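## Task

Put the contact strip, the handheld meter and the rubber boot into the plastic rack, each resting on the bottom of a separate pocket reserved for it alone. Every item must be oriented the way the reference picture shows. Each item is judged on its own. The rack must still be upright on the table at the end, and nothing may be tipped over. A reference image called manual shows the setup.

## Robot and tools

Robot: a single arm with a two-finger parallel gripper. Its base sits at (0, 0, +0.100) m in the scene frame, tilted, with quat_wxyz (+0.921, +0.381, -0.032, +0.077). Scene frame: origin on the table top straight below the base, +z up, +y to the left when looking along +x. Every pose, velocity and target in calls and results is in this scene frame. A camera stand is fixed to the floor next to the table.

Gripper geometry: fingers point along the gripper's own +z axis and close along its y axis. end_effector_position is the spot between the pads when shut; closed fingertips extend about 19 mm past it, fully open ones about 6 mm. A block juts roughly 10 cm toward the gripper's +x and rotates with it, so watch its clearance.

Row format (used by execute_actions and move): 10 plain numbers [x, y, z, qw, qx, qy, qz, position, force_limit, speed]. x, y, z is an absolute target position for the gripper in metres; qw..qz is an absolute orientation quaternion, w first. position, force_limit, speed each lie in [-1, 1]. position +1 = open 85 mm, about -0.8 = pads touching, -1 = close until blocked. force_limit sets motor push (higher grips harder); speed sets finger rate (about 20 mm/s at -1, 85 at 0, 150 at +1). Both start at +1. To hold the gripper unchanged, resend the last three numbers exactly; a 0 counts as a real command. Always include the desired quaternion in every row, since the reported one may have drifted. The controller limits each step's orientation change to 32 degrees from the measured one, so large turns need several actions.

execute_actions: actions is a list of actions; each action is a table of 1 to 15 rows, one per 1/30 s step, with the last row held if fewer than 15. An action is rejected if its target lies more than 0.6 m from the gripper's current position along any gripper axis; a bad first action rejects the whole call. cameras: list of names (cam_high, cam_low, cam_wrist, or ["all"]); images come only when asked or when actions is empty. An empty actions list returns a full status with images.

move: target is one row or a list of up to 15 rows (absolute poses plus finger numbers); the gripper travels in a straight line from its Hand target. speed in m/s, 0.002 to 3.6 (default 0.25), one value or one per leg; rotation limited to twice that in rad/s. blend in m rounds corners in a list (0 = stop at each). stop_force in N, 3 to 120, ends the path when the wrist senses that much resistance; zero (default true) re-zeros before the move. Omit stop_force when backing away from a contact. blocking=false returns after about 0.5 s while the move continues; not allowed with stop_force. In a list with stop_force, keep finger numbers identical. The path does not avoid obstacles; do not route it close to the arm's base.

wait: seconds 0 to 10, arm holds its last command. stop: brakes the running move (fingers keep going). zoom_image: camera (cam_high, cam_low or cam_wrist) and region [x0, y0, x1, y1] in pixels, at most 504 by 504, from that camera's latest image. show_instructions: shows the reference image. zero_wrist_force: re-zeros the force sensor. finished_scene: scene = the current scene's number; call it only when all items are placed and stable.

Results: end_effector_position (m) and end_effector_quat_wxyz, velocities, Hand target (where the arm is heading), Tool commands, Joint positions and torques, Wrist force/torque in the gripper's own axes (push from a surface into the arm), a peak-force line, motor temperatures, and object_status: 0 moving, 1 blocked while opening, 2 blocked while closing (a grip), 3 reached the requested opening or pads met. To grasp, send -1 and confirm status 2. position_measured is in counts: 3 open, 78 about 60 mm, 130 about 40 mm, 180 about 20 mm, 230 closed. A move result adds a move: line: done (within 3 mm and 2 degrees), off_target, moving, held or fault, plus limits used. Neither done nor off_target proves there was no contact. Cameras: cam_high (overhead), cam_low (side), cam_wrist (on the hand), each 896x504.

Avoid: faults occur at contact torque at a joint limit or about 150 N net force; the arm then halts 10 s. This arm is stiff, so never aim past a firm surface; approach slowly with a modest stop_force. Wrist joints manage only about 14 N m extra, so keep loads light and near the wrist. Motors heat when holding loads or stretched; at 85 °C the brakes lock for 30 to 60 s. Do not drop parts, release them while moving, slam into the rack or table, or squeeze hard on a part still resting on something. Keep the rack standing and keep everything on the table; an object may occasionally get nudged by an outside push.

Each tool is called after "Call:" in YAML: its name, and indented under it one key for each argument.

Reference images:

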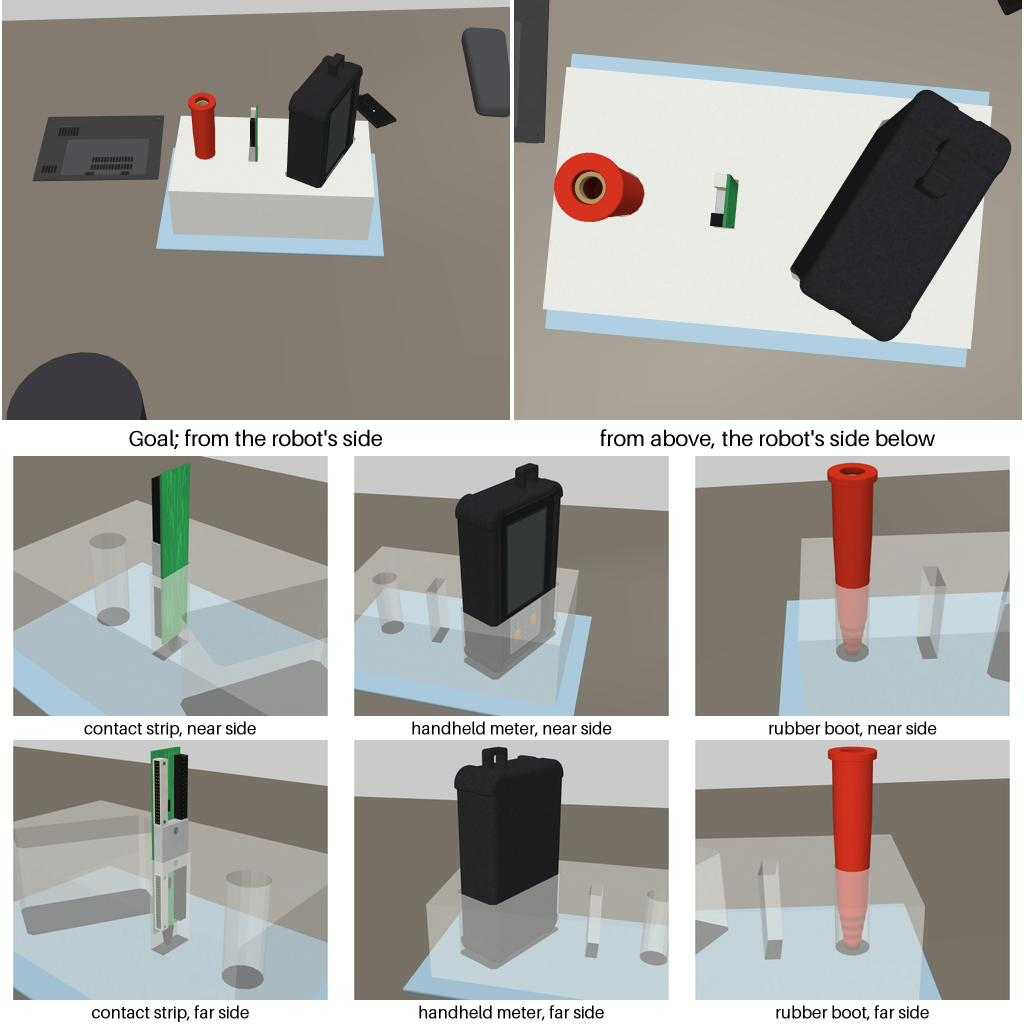

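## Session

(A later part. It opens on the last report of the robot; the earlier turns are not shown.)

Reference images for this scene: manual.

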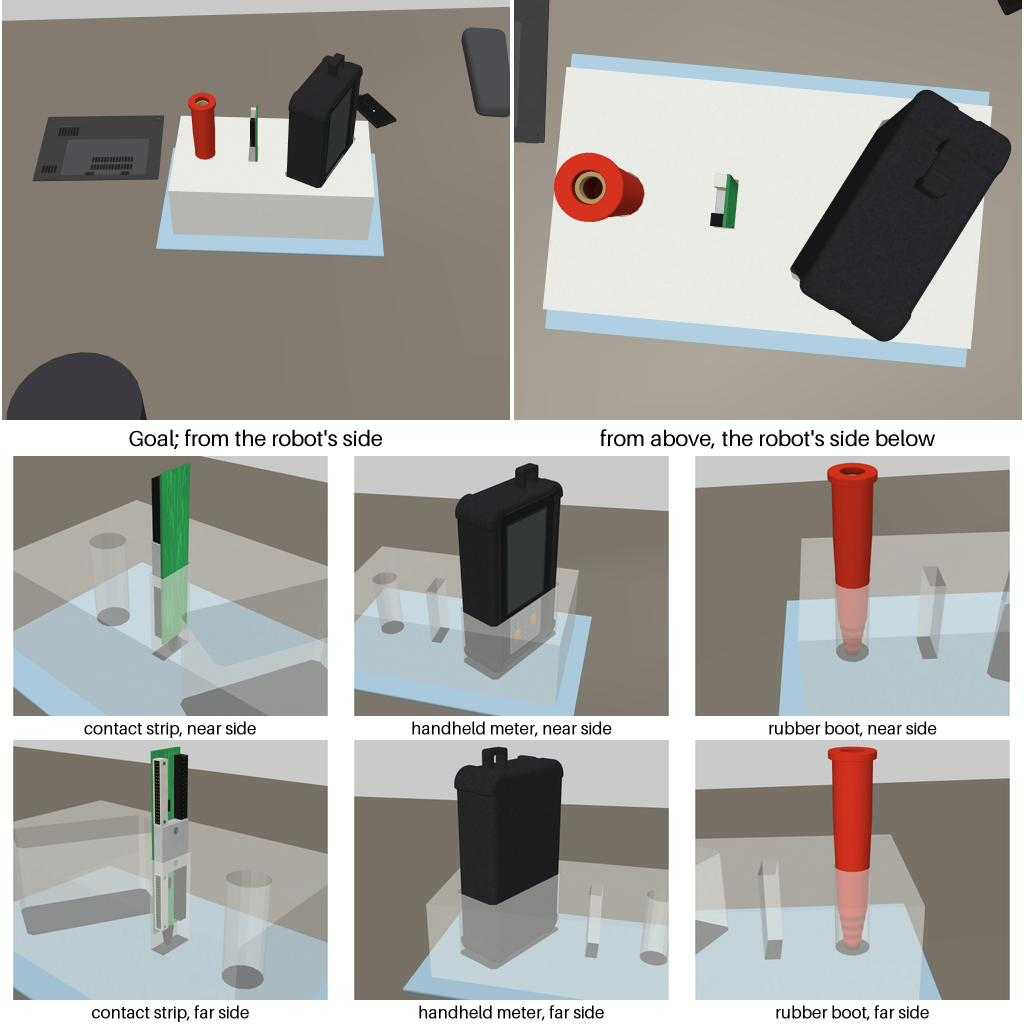

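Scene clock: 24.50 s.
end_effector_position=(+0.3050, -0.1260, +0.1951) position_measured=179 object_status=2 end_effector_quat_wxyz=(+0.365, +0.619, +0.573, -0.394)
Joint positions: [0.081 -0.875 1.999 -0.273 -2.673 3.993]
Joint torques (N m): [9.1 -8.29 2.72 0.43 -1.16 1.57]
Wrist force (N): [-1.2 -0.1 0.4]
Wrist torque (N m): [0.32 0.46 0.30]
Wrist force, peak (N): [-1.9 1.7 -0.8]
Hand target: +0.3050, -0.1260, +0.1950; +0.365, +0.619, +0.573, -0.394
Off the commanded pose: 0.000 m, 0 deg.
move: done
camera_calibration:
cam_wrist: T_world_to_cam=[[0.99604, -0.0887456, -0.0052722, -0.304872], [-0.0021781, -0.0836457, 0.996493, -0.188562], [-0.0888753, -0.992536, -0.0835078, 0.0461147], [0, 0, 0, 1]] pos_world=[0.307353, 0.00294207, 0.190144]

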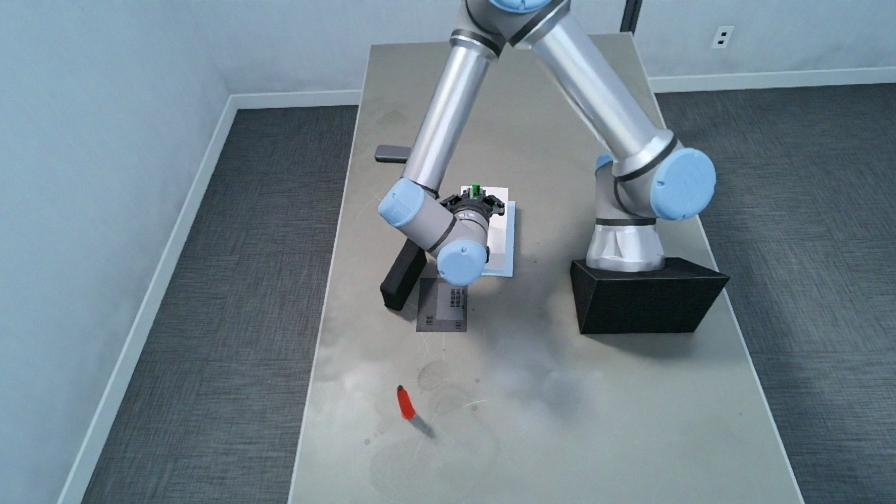

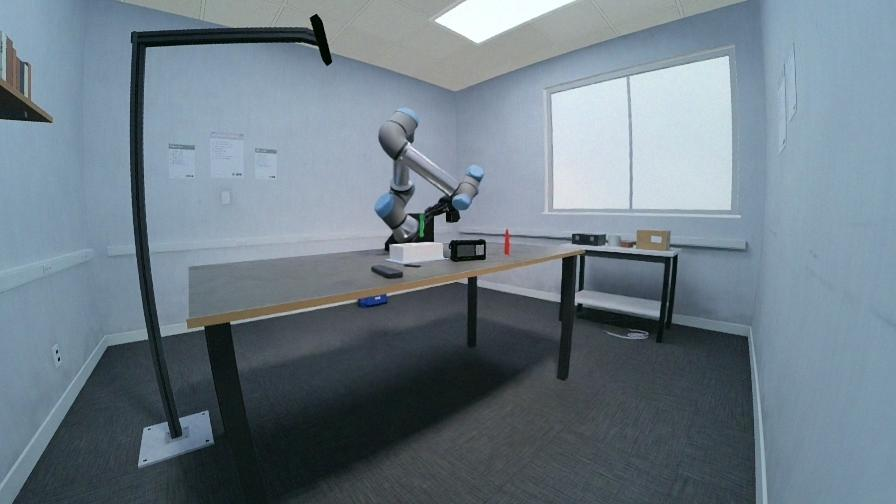

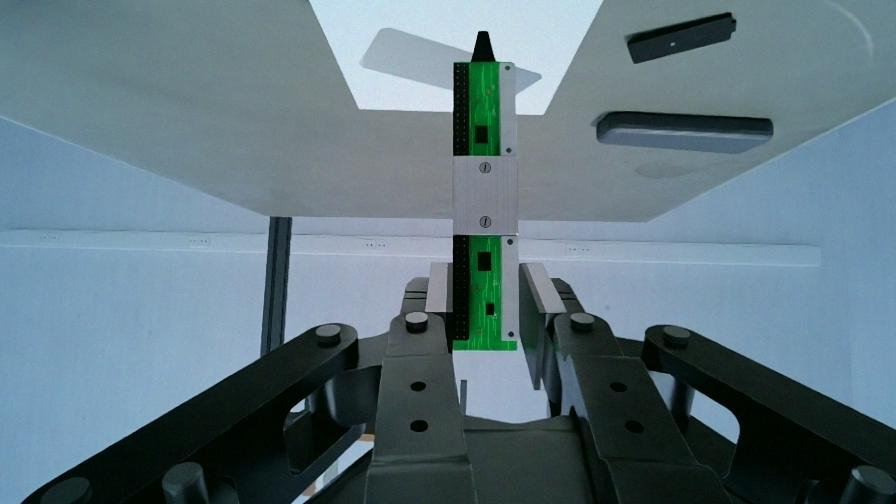

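Call:
move:
  target: [0.305, -0.126, 0.172, 0.3649, 0.6190, 0.5732, -0.3941, -1, -1, -1]
  speed: 0.03
  stop_force: 4
  cameras: ["cam_wrist", "cam_high", "cam_low"]

Call:
zoom_image:
  camera: "cam_low"
  region: [385, 200, 455, 270]

Call:
zoom_image:
  camera: "cam_wrist"
  region: [330, 0, 650, 240]

Scene clock: 27.30 s.
end_effector_position=(+0.3050, -0.1260, +0.1720) position_measured=179 object_status=2 end_effector_quat_wxyz=(+0.365, +0.619, +0.573, -0.394)
Joint positions: [0.037 -0.828 2.008 -0.259 -2.701 4.071]
Joint torques (N m): [9.95 -8.27 4.86 3.68 -1.71 1.75]
Wrist force (N): [-2.6 -1.9 -0.6]
Wrist torque (N m): [0.34 0.45 0.19]
Wrist force, peak (N): [-2.6 -1.9 -0.6]
Hand target: +0.3050, -0.1260, +0.1720; +0.365, +0.619, +0.573, -0.394
Off the commanded pose: 0.000 m, 0 deg.
move: done
camera_calibration:
cam_wrist: T_world_to_cam=[[0.996059, -0.0885298, -0.00544191, -0.304864], [-0.00198289, -0.0835643, 0.9965, -0.165596], [-0.0886747, -0.992562, -0.0834105, 0.0441988], [0, 0, 0, 1]] pos_world=[0.307253, 0.00304263, 0.167044]

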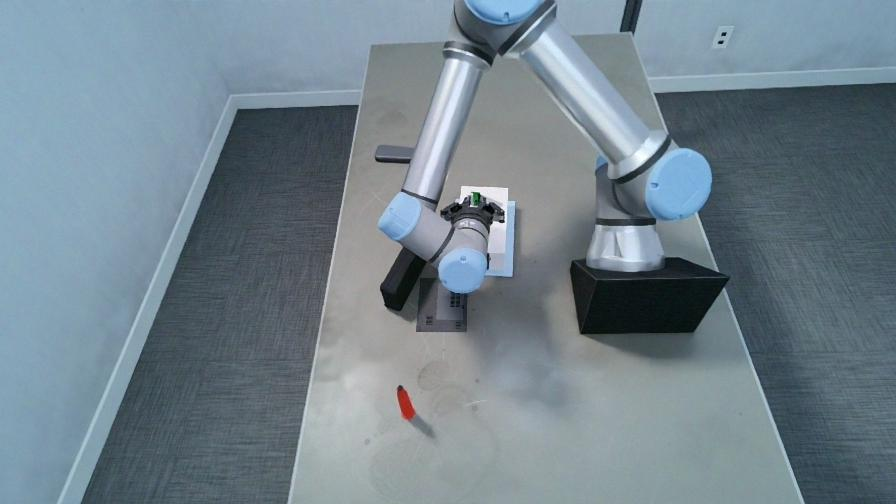

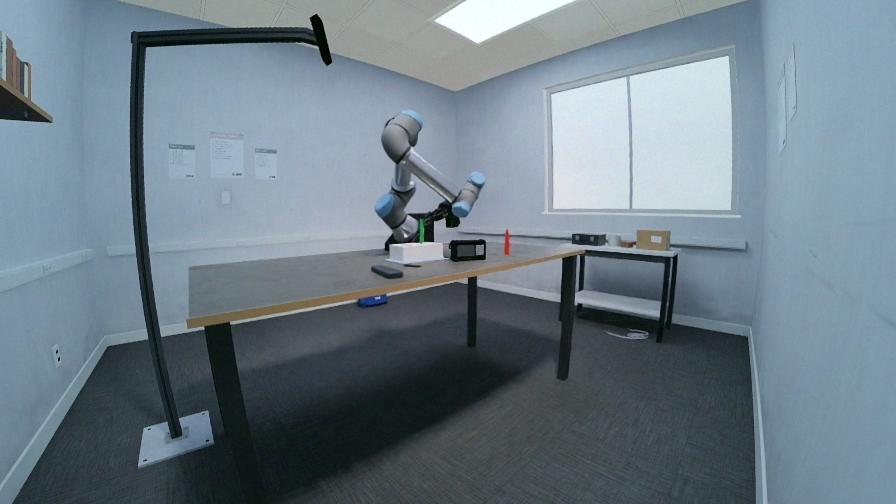

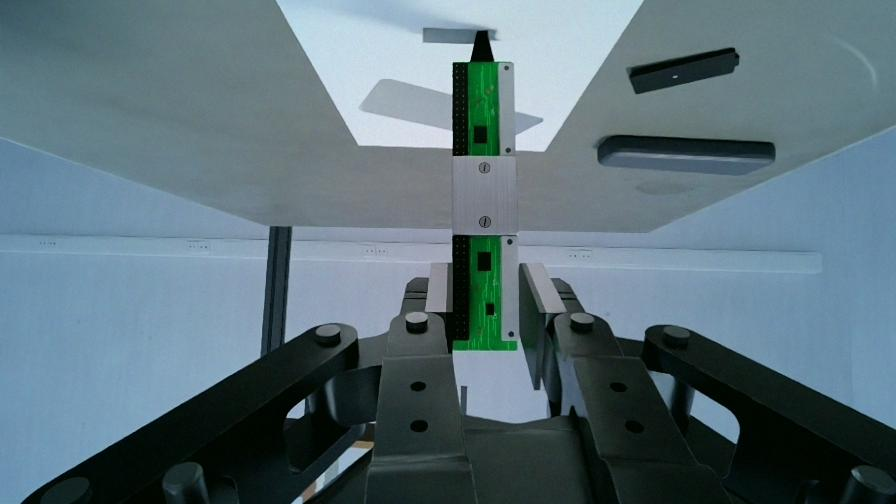

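Scaled by 7.200 from the camera's 896x504 image, which has a finer 1280x720 frame.

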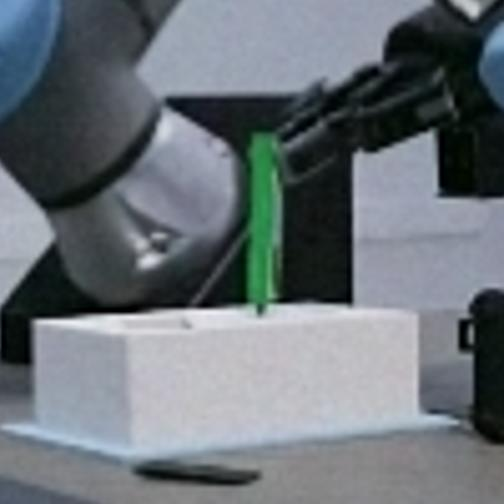

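Scaled by 1.575 from the camera's 896x504 image, which has a finer 1280x720 frame.

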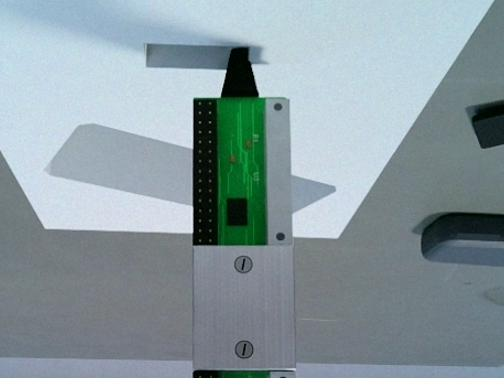

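Call:
move:
  target: [0.2972, -0.1304, 0.172, 0.3649, 0.6190, 0.5732, -0.3941, -1, -1, -1]
  speed: 0.03
  cameras: ["cam_wrist", "cam_low"]

Call:
zoom_image:
  camera: "cam_wrist"
  region: [400, 0, 560, 120]

Call:
zoom_image:
  camera: "cam_low"
  region: [385, 210, 455, 270]

Scene clock: 28.53 s.
end_effector_position=(+0.2972, -0.1304, +0.1720) position_measured=179 object_status=2 end_effector_quat_wxyz=(+0.365, +0.619, +0.573, -0.394)
Joint positions: [0.033 -0.843 2.033 -0.263 -2.703 4.078]
Joint torques (N m): [8.77 -38.94 6.27 0.42 -1.02 1.66]
Wrist force (N): [-0.4 0.8 -0.7]
Wrist torque (N m): [0.25 0.53 0.37]
Wrist force, peak (N): [-2.8 -1.7 -0.6]
Hand target: +0.2972, -0.1304, +0.1720; +0.365, +0.619, +0.573, -0.394
Off the commanded pose: 0.000 m, 0 deg.
move: done
camera_calibration:
cam_wrist: T_world_to_cam=[[0.996059, -0.0885298, -0.00544191, -0.297584], [-0.00198289, -0.0835643, 0.9965, -0.165979], [-0.0886747, -0.992562, -0.0834105, 0.0391487], [0, 0, 0, 1]] pos_world=[0.299553, -0.00135737, 0.167044]
Images, in order (width x height): cam_low 896x504, cam_wrist 896x504.

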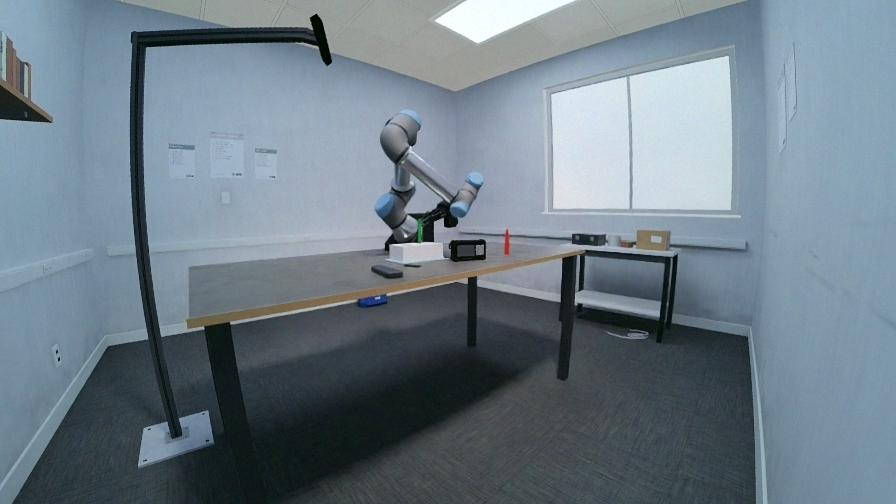

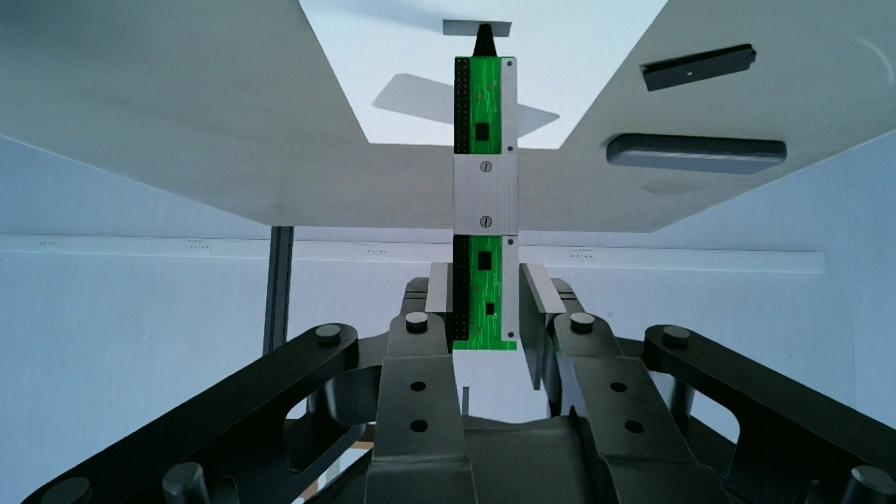

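Scaled by 3.150 from the camera's 896x504 image, which has a finer 1280x720 frame.

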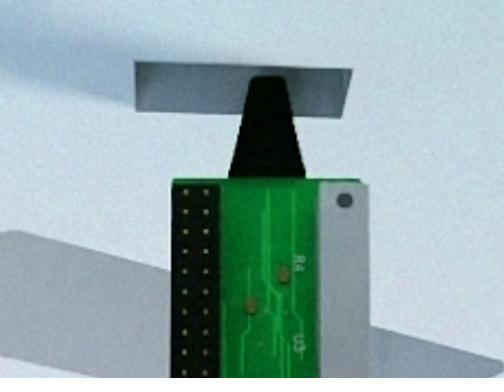

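Scaled by 7.200 from the camera's 896x504 image, which has a finer 1280x720 frame.

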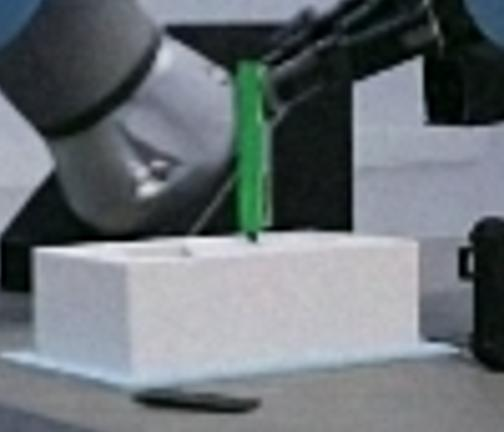

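Call:
move:
  target: [0.2972, -0.1304, 0.177, 0.3649, 0.6190, 0.5732, -0.3941, -1, -1, -1]
  speed: 0.03
  cameras: ["cam_wrist", "cam_low"]

Call:
zoom_image:
  camera: "cam_wrist"
  region: [400, 0, 560, 120]

Call:
zoom_image:
  camera: "cam_low"
  region: [385, 210, 455, 270]

Scene clock: 29.53 s.
end_effector_position=(+0.2972, -0.1304, +0.1770) position_measured=179 object_status=2 end_effector_quat_wxyz=(+0.365, +0.619, +0.573, -0.394)
Joint positions: [0.043 -0.854 2.032 -0.267 -2.697 4.06]
Joint torques (N m): [41.06 -39.24 -19.14 0.09 4.27 -0.98]
Wrist force (N): [-1.3 -0.1 0.4]
Wrist torque (N m): [0.31 0.47 0.36]
Wrist force, peak (N): [-1.9 -0.2 -0.4]
Hand target: +0.2972, -0.1304, +0.1770; +0.365, +0.619, +0.573, -0.394
Off the commanded pose: 0.000 m, 0 deg.
move: done
camera_calibration:
cam_wrist: T_world_to_cam=[[0.996059, -0.0885298, -0.00544191, -0.297457], [-0.00198289, -0.0835643, 0.9965, -0.170962], [-0.0886747, -0.992562, -0.0834105, 0.0395569], [0, 0, 0, 1]] pos_world=[0.299453, -0.00135737, 0.172044]
Images, in order (width x height): cam_low 896x504, cam_wrist 896x504.

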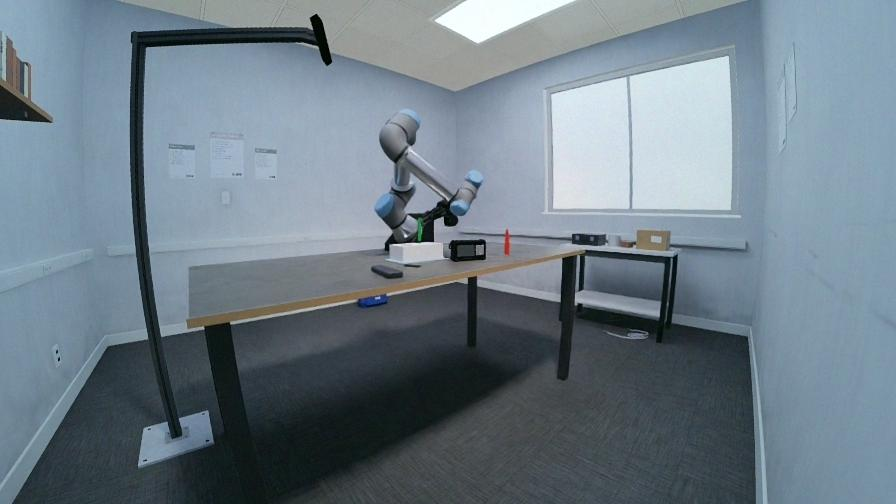

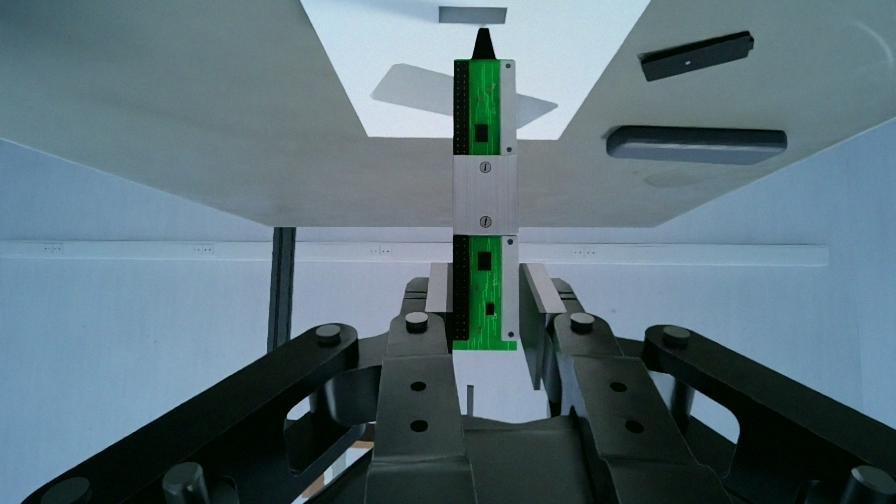

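Scaled by 3.150 from the camera's 896x504 image, which has a finer 1280x720 frame.

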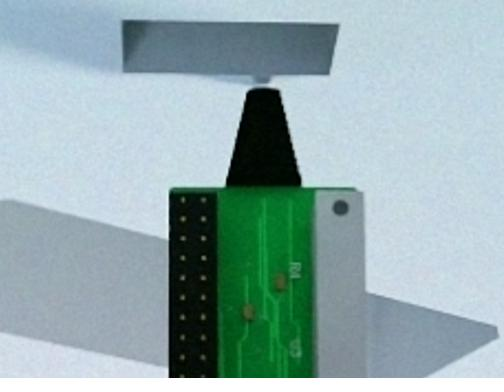

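Scaled by 7.200 from the camera's 896x504 image, which has a finer 1280x720 frame.

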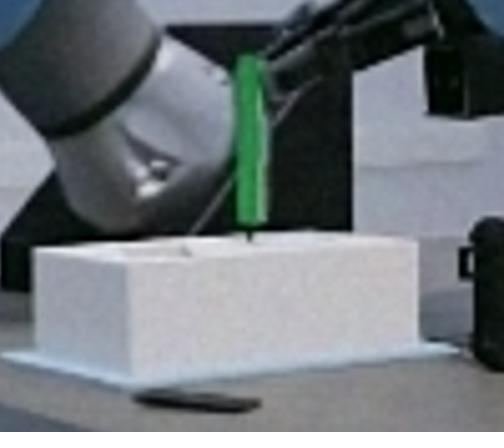

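Call:
move:
  target:
    - [0.2940, -0.1302, 0.177, 0.3615, 0.6239, 0.5677, -0.3973, -1, -1, -1]
    - [0.2940, -0.1302, 0.1725, 0.3615, 0.6239, 0.5677, -0.3973, -1, -1, -1]
  speed: 0.02
  stop_force: 4
  cameras: ["cam_wrist"]

Call:
zoom_image:
  camera: "cam_wrist"
  region: [400, 0, 560, 120]

Scene clock: 32.03 s.
end_effector_position=(+0.2940, -0.1302, +0.1737) position_measured=179 object_status=2 end_effector_quat_wxyz=(+0.361, +0.624, +0.568, -0.397)
Joint positions: [0.036 -0.853 2.036 -0.289 -2.692 4.055]
Joint torques (N m): [39.81 -37.87 -17.41 -0.16 3.61 -0.68]
Wrist force (N): [-5.3 0.3 -1.5]
Wrist torque (N m): [0.29 0.47 0.42]
Wrist force, peak (N): [-6.6 0.6 -2.4]
Hand target: +0.2940, -0.1302, +0.1737; +0.361, +0.624, +0.568, -0.397
Off the commanded pose: 0.001 m, 0 deg.
move: contact; path passed 1 of 2 targets
camera_calibration:
cam_wrist: T_world_to_cam=[[0.994327, -0.106239, -0.00519163, -0.296088], [-0.00370644, -0.0833866, 0.99651, -0.167158], [-0.106301, -0.990838, -0.0833073, 0.0445037], [0, 0, 0, 1]] pos_world=[0.29852, -0.00129886, 0.168745]
Images, in order (width x height): cam_wrist 896x504.

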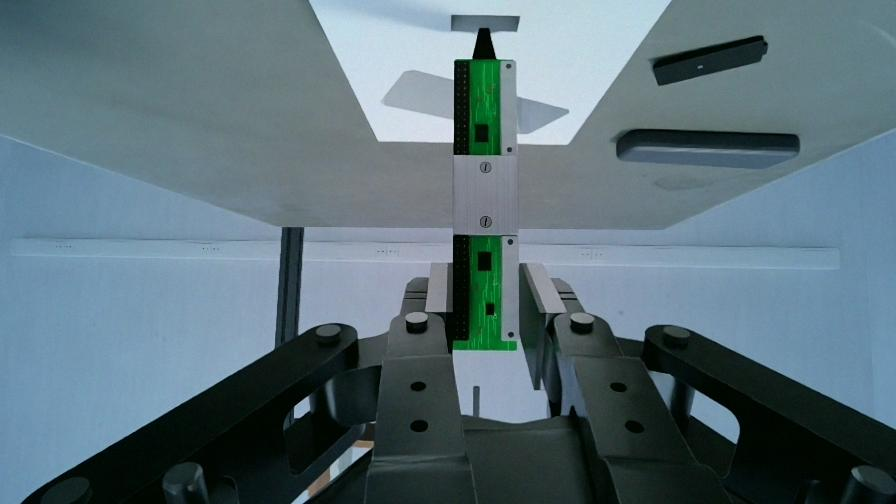

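Scaled by 3.150 from the camera's 896x504 image, which has a finer 1280x720 frame.

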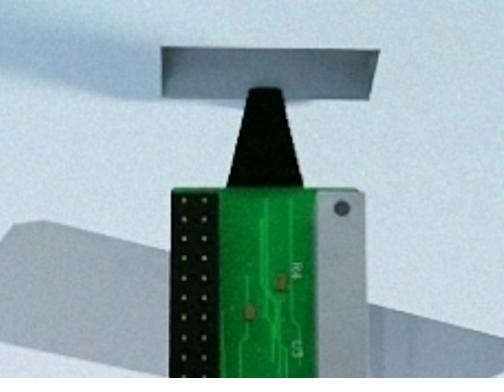

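Call:
move:
  target:
    - [0.2940, -0.1302, 0.176, 0.3615, 0.6239, 0.5677, -0.3973, -1, -1, -1]
    - [0.2942, -0.1277, 0.176, 0.3615, 0.6239, 0.5677, -0.3973, -1, -1, -1]
  speed: 0.03

Call:
move:
  target: [0.2942, -0.1277, 0.165, 0.3615, 0.6239, 0.5677, -0.3973, -1, -1, -1]
  speed: 0.012
  stop_force: 4
  cameras: ["cam_wrist"]

Call:
zoom_image:
  camera: "cam_wrist"
  region: [400, 0, 560, 120]

Scene clock: 33.33 s.
end_effector_position=(+0.2942, -0.1278, +0.1760) position_measured=179 object_status=2 end_effector_quat_wxyz=(+0.361, +0.624, +0.568, -0.397)
Joint positions: [0.045 -0.854 2.033 -0.299 -2.686 4.038]
Joint torques (N m): [41.25 -8.13 -19.49 0.09 4.34 -1.5]
Wrist force (N): [-1.2 -0.1 0.2]
Wrist torque (N m): [0.32 0.46 0.39]
Wrist force, peak (N): [-5.4 0.4 -1.8]
Hand target: +0.2942, -0.1277, +0.1760; +0.361, +0.624, +0.568, -0.397
Off the commanded pose: 0.000 m, 0 deg.
move: done

Scene clock: 35.03 s.
end_effector_position=(+0.2942, -0.1277, +0.1650) position_measured=179 object_status=2 end_effector_quat_wxyz=(+0.361, +0.624, +0.568, -0.397)
Joint positions: [0.023 -0.831 2.036 -0.291 -2.7 4.078]
Joint torques (N m): [9.26 -8.58 6.2 3.99 -1.27 1.65]
Wrist force (N): [-1.2 -0.1 0.4]
Wrist torque (N m): [0.30 0.45 0.30]
Wrist force, peak (N): [-1.2 -0.2 0.4]
Hand target: +0.2942, -0.1277, +0.1650; +0.361, +0.624, +0.568, -0.397
Off the commanded pose: 0.000 m, 0 deg.
move: done
camera_calibration:
cam_wrist: T_world_to_cam=[[0.994371, -0.105818, -0.00543862, -0.296041], [-0.00341629, -0.08332, 0.996517, -0.158366], [-0.105902, -0.990889, -0.0832125, 0.0461441], [0, 0, 0, 1]] pos_world=[0.298721, 0.00120217, 0.160044]
Images, in order (width x height): cam_wrist 896x504.

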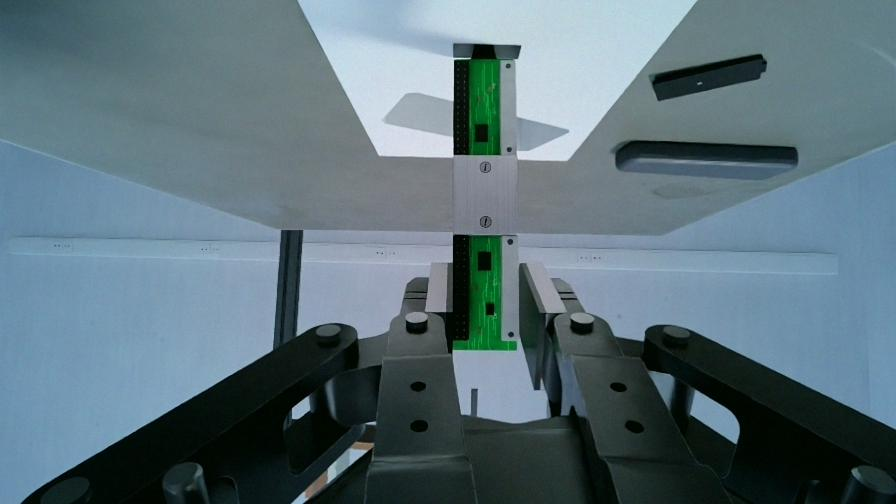

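Scaled by 3.150 from the camera's 896x504 image, which has a finer 1280x720 frame.

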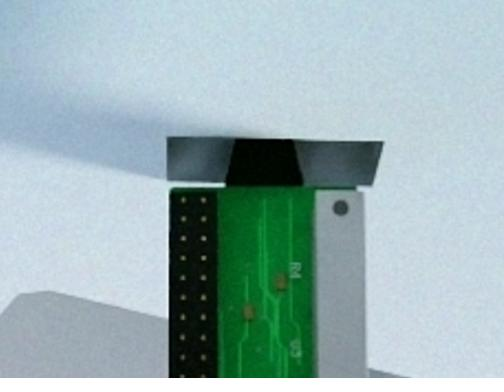

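Call:
move:
  target: [0.2942, -0.1277, 0.155, 0.3615, 0.6239, 0.5677, -0.3973, -1, -1, -1]
  speed: 0.012
  stop_force: 4
  cameras: ["cam_wrist"]

Call:
zoom_image:
  camera: "cam_wrist"
  region: [400, 0, 560, 120]

Scene clock: 37.07 s.
end_effector_position=(+0.2942, -0.1277, +0.1550) position_measured=179 object_status=2 end_effector_quat_wxyz=(+0.361, +0.624, +0.568, -0.397)
Joint positions: [0.003 -0.808 2.038 -0.28 -2.712 4.116]
Joint torques (N m): [9.58 -9.65 6.49 3.87 -1.21 1.66]
Wrist force (N): [-1.4 0.2 0.4]
Wrist torque (N m): [0.30 0.47 0.32]
Wrist force, peak (N): [-1.4 0.2 0.4]
Hand target: +0.2942, -0.1277, +0.1550; +0.361, +0.624, +0.568, -0.397
Off the commanded pose: 0.000 m, 0 deg.
move: done
camera_calibration:
cam_wrist: T_world_to_cam=[[0.994371, -0.105818, -0.00543862, -0.296096], [-0.00341629, -0.08332, 0.996517, -0.148401], [-0.105902, -0.990889, -0.0832125, 0.045312], [0, 0, 0, 1]] pos_world=[0.298721, 0.00120217, 0.150044]
Images, in order (width x height): cam_wrist 896x504.

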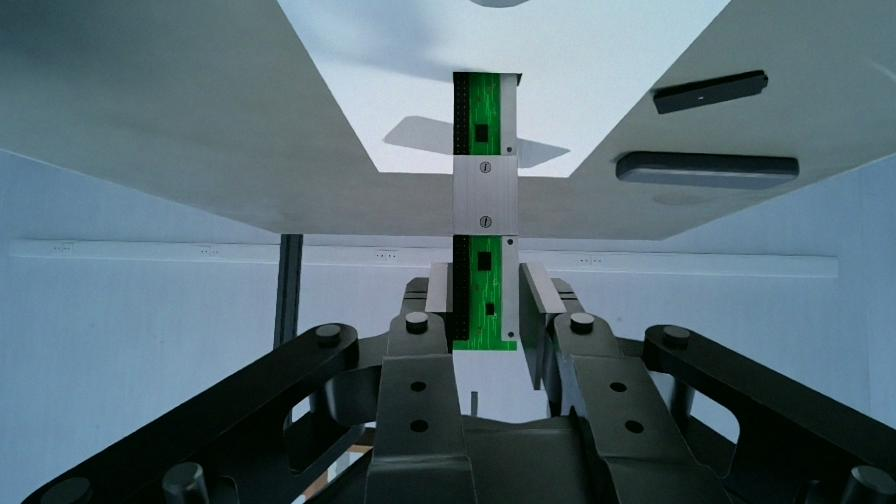

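Scaled by 3.150 from the camera's 896x504 image, which has a finer 1280x720 frame.

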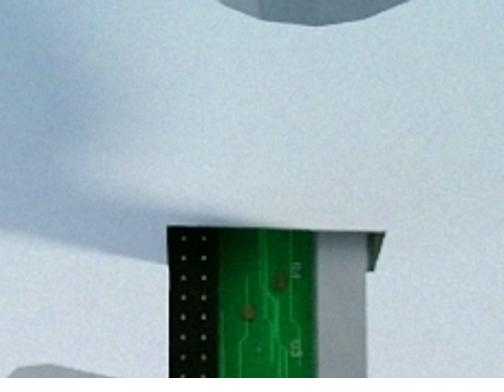

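Call:
move:
  target:
    - [0.2948, -0.1278, 0.153, 0.3615, 0.6239, 0.5677, -0.3973, -1, -1, -1]
    - [0.2948, -0.1278, 0.10, 0.3615, 0.6239, 0.5677, -0.3973, -1, -1, -1]
  speed: 0.015
  stop_force: 5
  cameras: ["cam_wrist", "cam_low", "cam_high"]

Call:
zoom_image:
  camera: "cam_wrist"
  region: [400, 40, 560, 160]

Call:
zoom_image:
  camera: "cam_low"
  region: [385, 210, 455, 270]

Scene clock: 40.90 s.
end_effector_position=(+0.2948, -0.1278, +0.1179) position_measured=179 object_status=2 end_effector_quat_wxyz=(+0.361, +0.624, +0.568, -0.397)
Joint positions: [-0.075 -0.714 2.032 -0.215 -2.752 4.282]
Joint torques (N m): [42.78 -40.36 8.88 0.18 4.1 -0.49]
Wrist force (N): [-4.1 2.3 -1.1]
Wrist torque (N m): [0.20 0.43 0.47]
Wrist force, peak (N): [-6.3 3.9 -2.2]
Hand target: +0.2948, -0.1278, +0.1179; +0.361, +0.624, +0.568, -0.397
Off the commanded pose: 0.018 m, 0 deg.
move: contact; path passed 1 of 2 targets
camera_calibration:
cam_wrist: T_world_to_cam=[[0.99435, -0.106002, -0.00557832, -0.296882], [-0.00330366, -0.0834308, 0.996508, -0.111469], [-0.106097, -0.99086, -0.0833096, 0.042258], [0, 0, 0, 1]] pos_world=[0.29932, 0.00110166, 0.112944]

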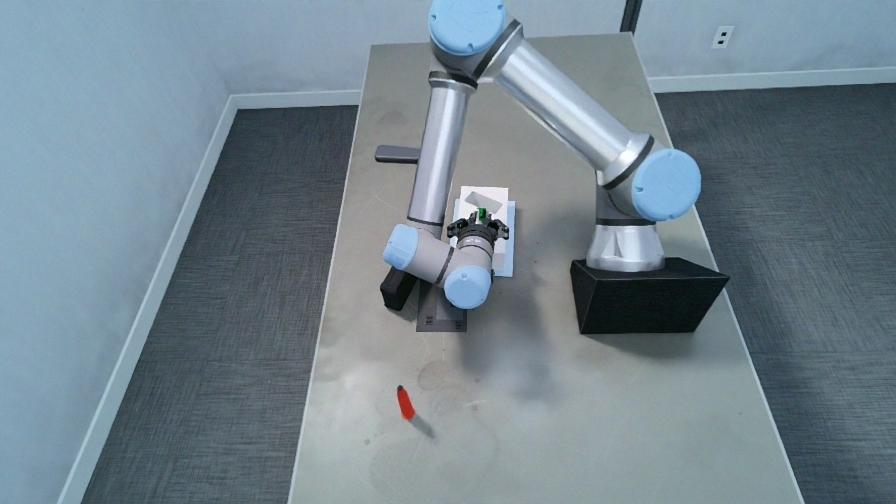

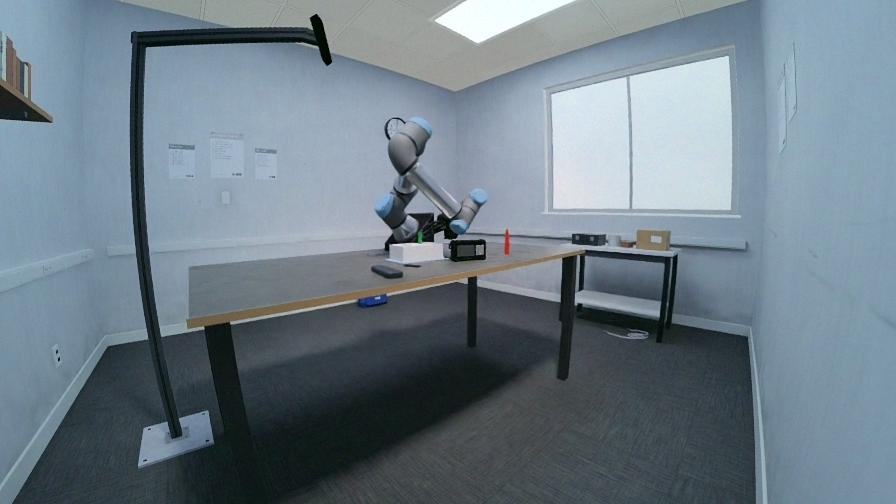

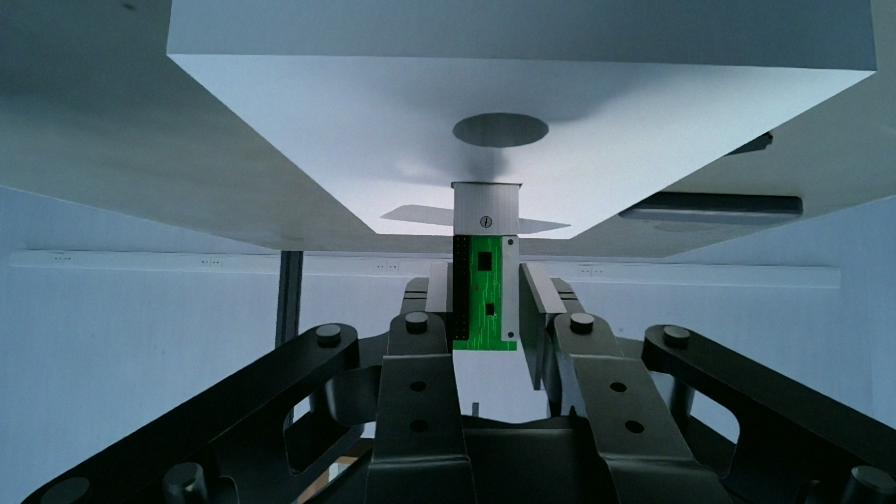

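Scaled by 3.150 from the camera's 896x504 image, which has a finer 1280x720 frame.

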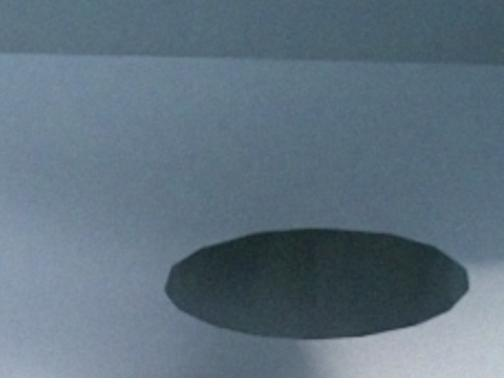

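Scaled by 7.200 from the camera's 896x504 image, which has a finer 1280x720 frame.

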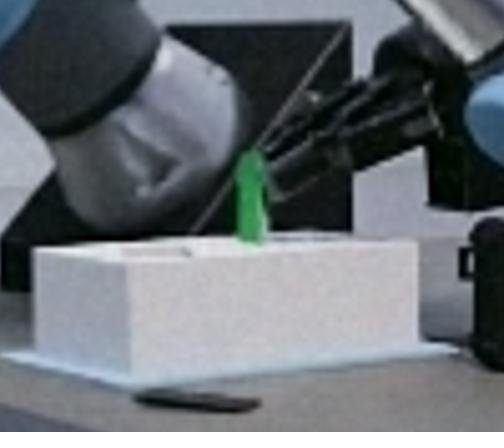

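Call:
move:
  target: [0.2948, -0.1278, 0.1186, 0.3615, 0.6239, 0.5677, -0.3973, -1, -1, -1]
  speed: 0.02

Call:
move:
  target: [0.2948, -0.1278, 0.1186, 0.3615, 0.6239, 0.5677, -0.3973, 0.0, -1, -1]
  speed: 0.02
  cameras: ["cam_wrist", "cam_low"]

Scene clock: 41.87 s.
end_effector_position=(+0.2948, -0.1278, +0.1186) position_measured=179 object_status=2 end_effector_quat_wxyz=(+0.361, +0.624, +0.568, -0.397)
Joint positions: [-0.073 -0.715 2.032 -0.217 -2.752 4.279]
Joint torques (N m): [43.05 -41.19 8.6 0.3 4.28 -0.55]
Wrist force (N): [-2.8 1.3 -0.5]
Wrist torque (N m): [0.29 0.42 0.38]
Wrist force, peak (N): [-4.1 2.3 -1.3]
Hand target: +0.2948, -0.1278, +0.1186; +0.361, +0.624, +0.568, -0.397
Off the commanded pose: 0.000 m, 0 deg.
move: done

Scene clock: 43.10 s.
end_effector_position=(+0.2948, -0.1278, +0.1186) position_measured=128 object_status=0 end_effector_quat_wxyz=(+0.361, +0.624, +0.568, -0.397)
Joint positions: [-0.073 -0.715 2.032 -0.217 -2.752 4.279]
Joint torques (N m): [43.3 -40.94 5.73 1.25 3.96 -0.5]
Wrist force (N): [-1.1 -0.1 0.0]
Wrist torque (N m): [0.29 0.38 0.30]
Wrist force, peak (N): [-2.8 1.0 -0.7]
Hand target: +0.2948, -0.1278, +0.1186; +0.361, +0.624, +0.568, -0.397
Off the commanded pose: 0.000 m, 0 deg.
move: done
camera_calibration:
cam_wrist: T_world_to_cam=[[0.994371, -0.105818, -0.00543862, -0.296901], [-0.00341629, -0.08332, 0.996517, -0.112134], [-0.105902, -0.990889, -0.0832125, 0.0422475], [0, 0, 0, 1]] pos_world=[0.299321, 0.00110217, 0.113644]
Images, in order (width x height): cam_low 896x504, cam_wrist 896x504.

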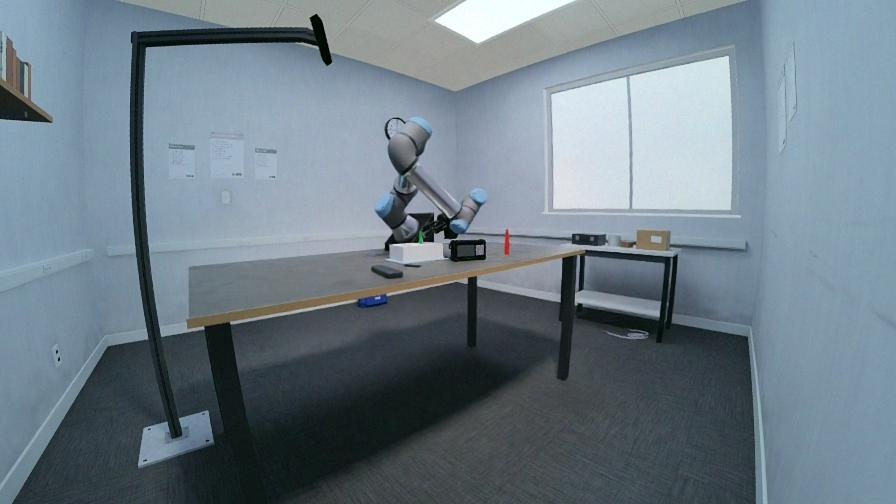

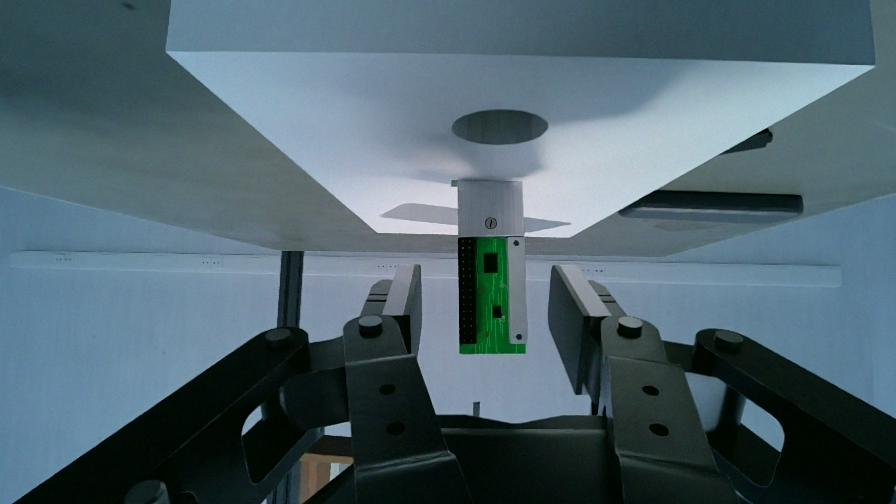

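Call:
move:
  target:
    - [0.3025, -0.0466, 0.157, 0.3615, 0.6239, 0.5677, -0.3973, 0.0, -1, -1]
    - [0.36, 0.0, 0.38, -0.1152, 0.2094, 0.9477, 0.211, 1, 0, 0]
  speed: [0.06, 0.35]
  cameras: ["cam_wrist", "cam_high"]

Call:
zoom_image:
  camera: "cam_wrist"
  region: [250, 0, 650, 300]

Call:
zoom_image:
  camera: "cam_high"
  region: [360, 170, 540, 350]

Scene clock: 50.53 s.
end_effector_position=(+0.3600, +0.0000, +0.3800) position_measured=3 object_status=0 end_effector_quat_wxyz=(-0.115, +0.209, +0.948, +0.211)
Joint positions: [0.166 -1.586 1.908 -1.66 -1.822 0.85]
Joint torques (N m): [1.09 2.51 -35.47 -0.43 3.61 -1.26]
Wrist force (N): [0.1 0.9 -0.3]
Wrist torque (N m): [0.20 -0.06 -0.19]
Wrist force, peak (N): [-2.2 -1.0 0.0]
Hand target: +0.3600, +0.0000, +0.3800; -0.115, +0.209, +0.948, +0.211
Off the commanded pose: 0.000 m, 0 deg.
move: done
camera_calibration:
cam_wrist: T_world_to_cam=[[0.443972, 0.828944, 0.340207, -0.280057], [0.877964, -0.47832, 0.0197203, -0.307841], [0.179075, 0.289934, -0.940144, 0.420609], [0, 0, 0, 1]] pos_world=[0.319291, -0.0370441, 0.496781]
Images, in order (width x height): cam_high 896x504, cam_wrist 896x504.

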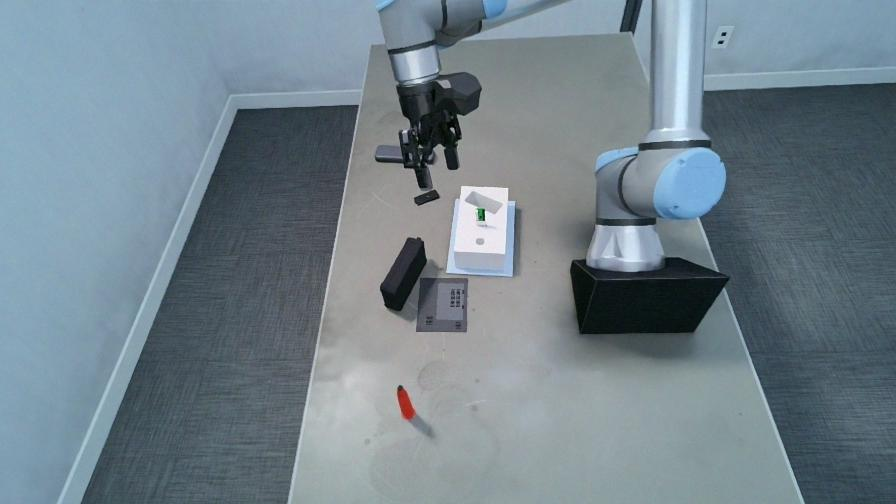

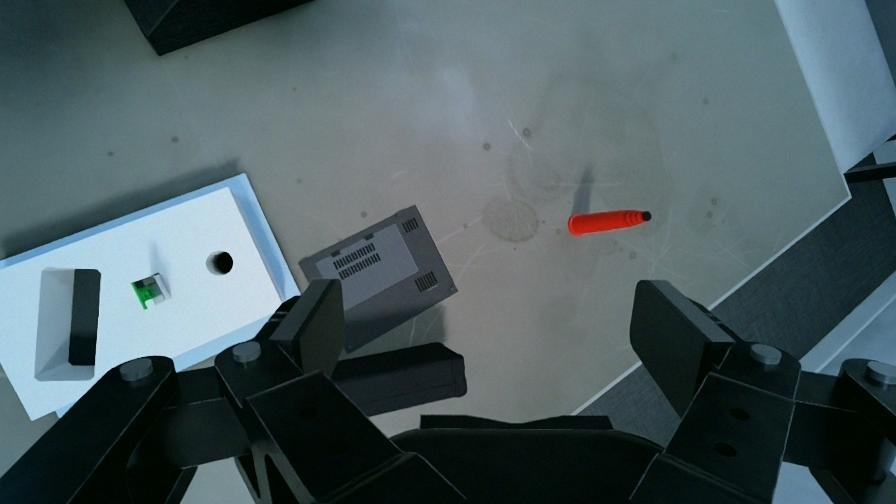

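Scaled by 1.260 from the camera's 896x504 image, which has a finer 1280x720 frame.

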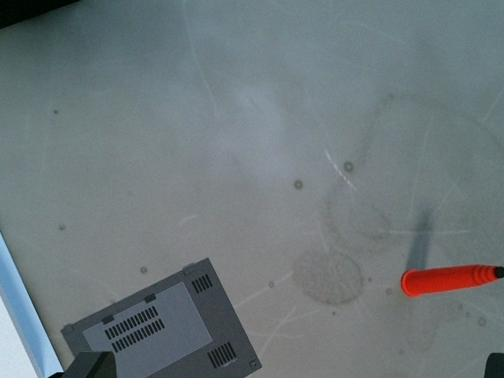

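Scaled by 2.800 from the camera's 896x504 image, which has a finer 1280x720 frame.

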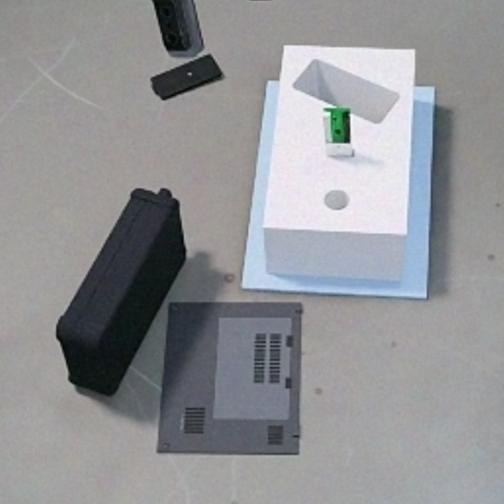

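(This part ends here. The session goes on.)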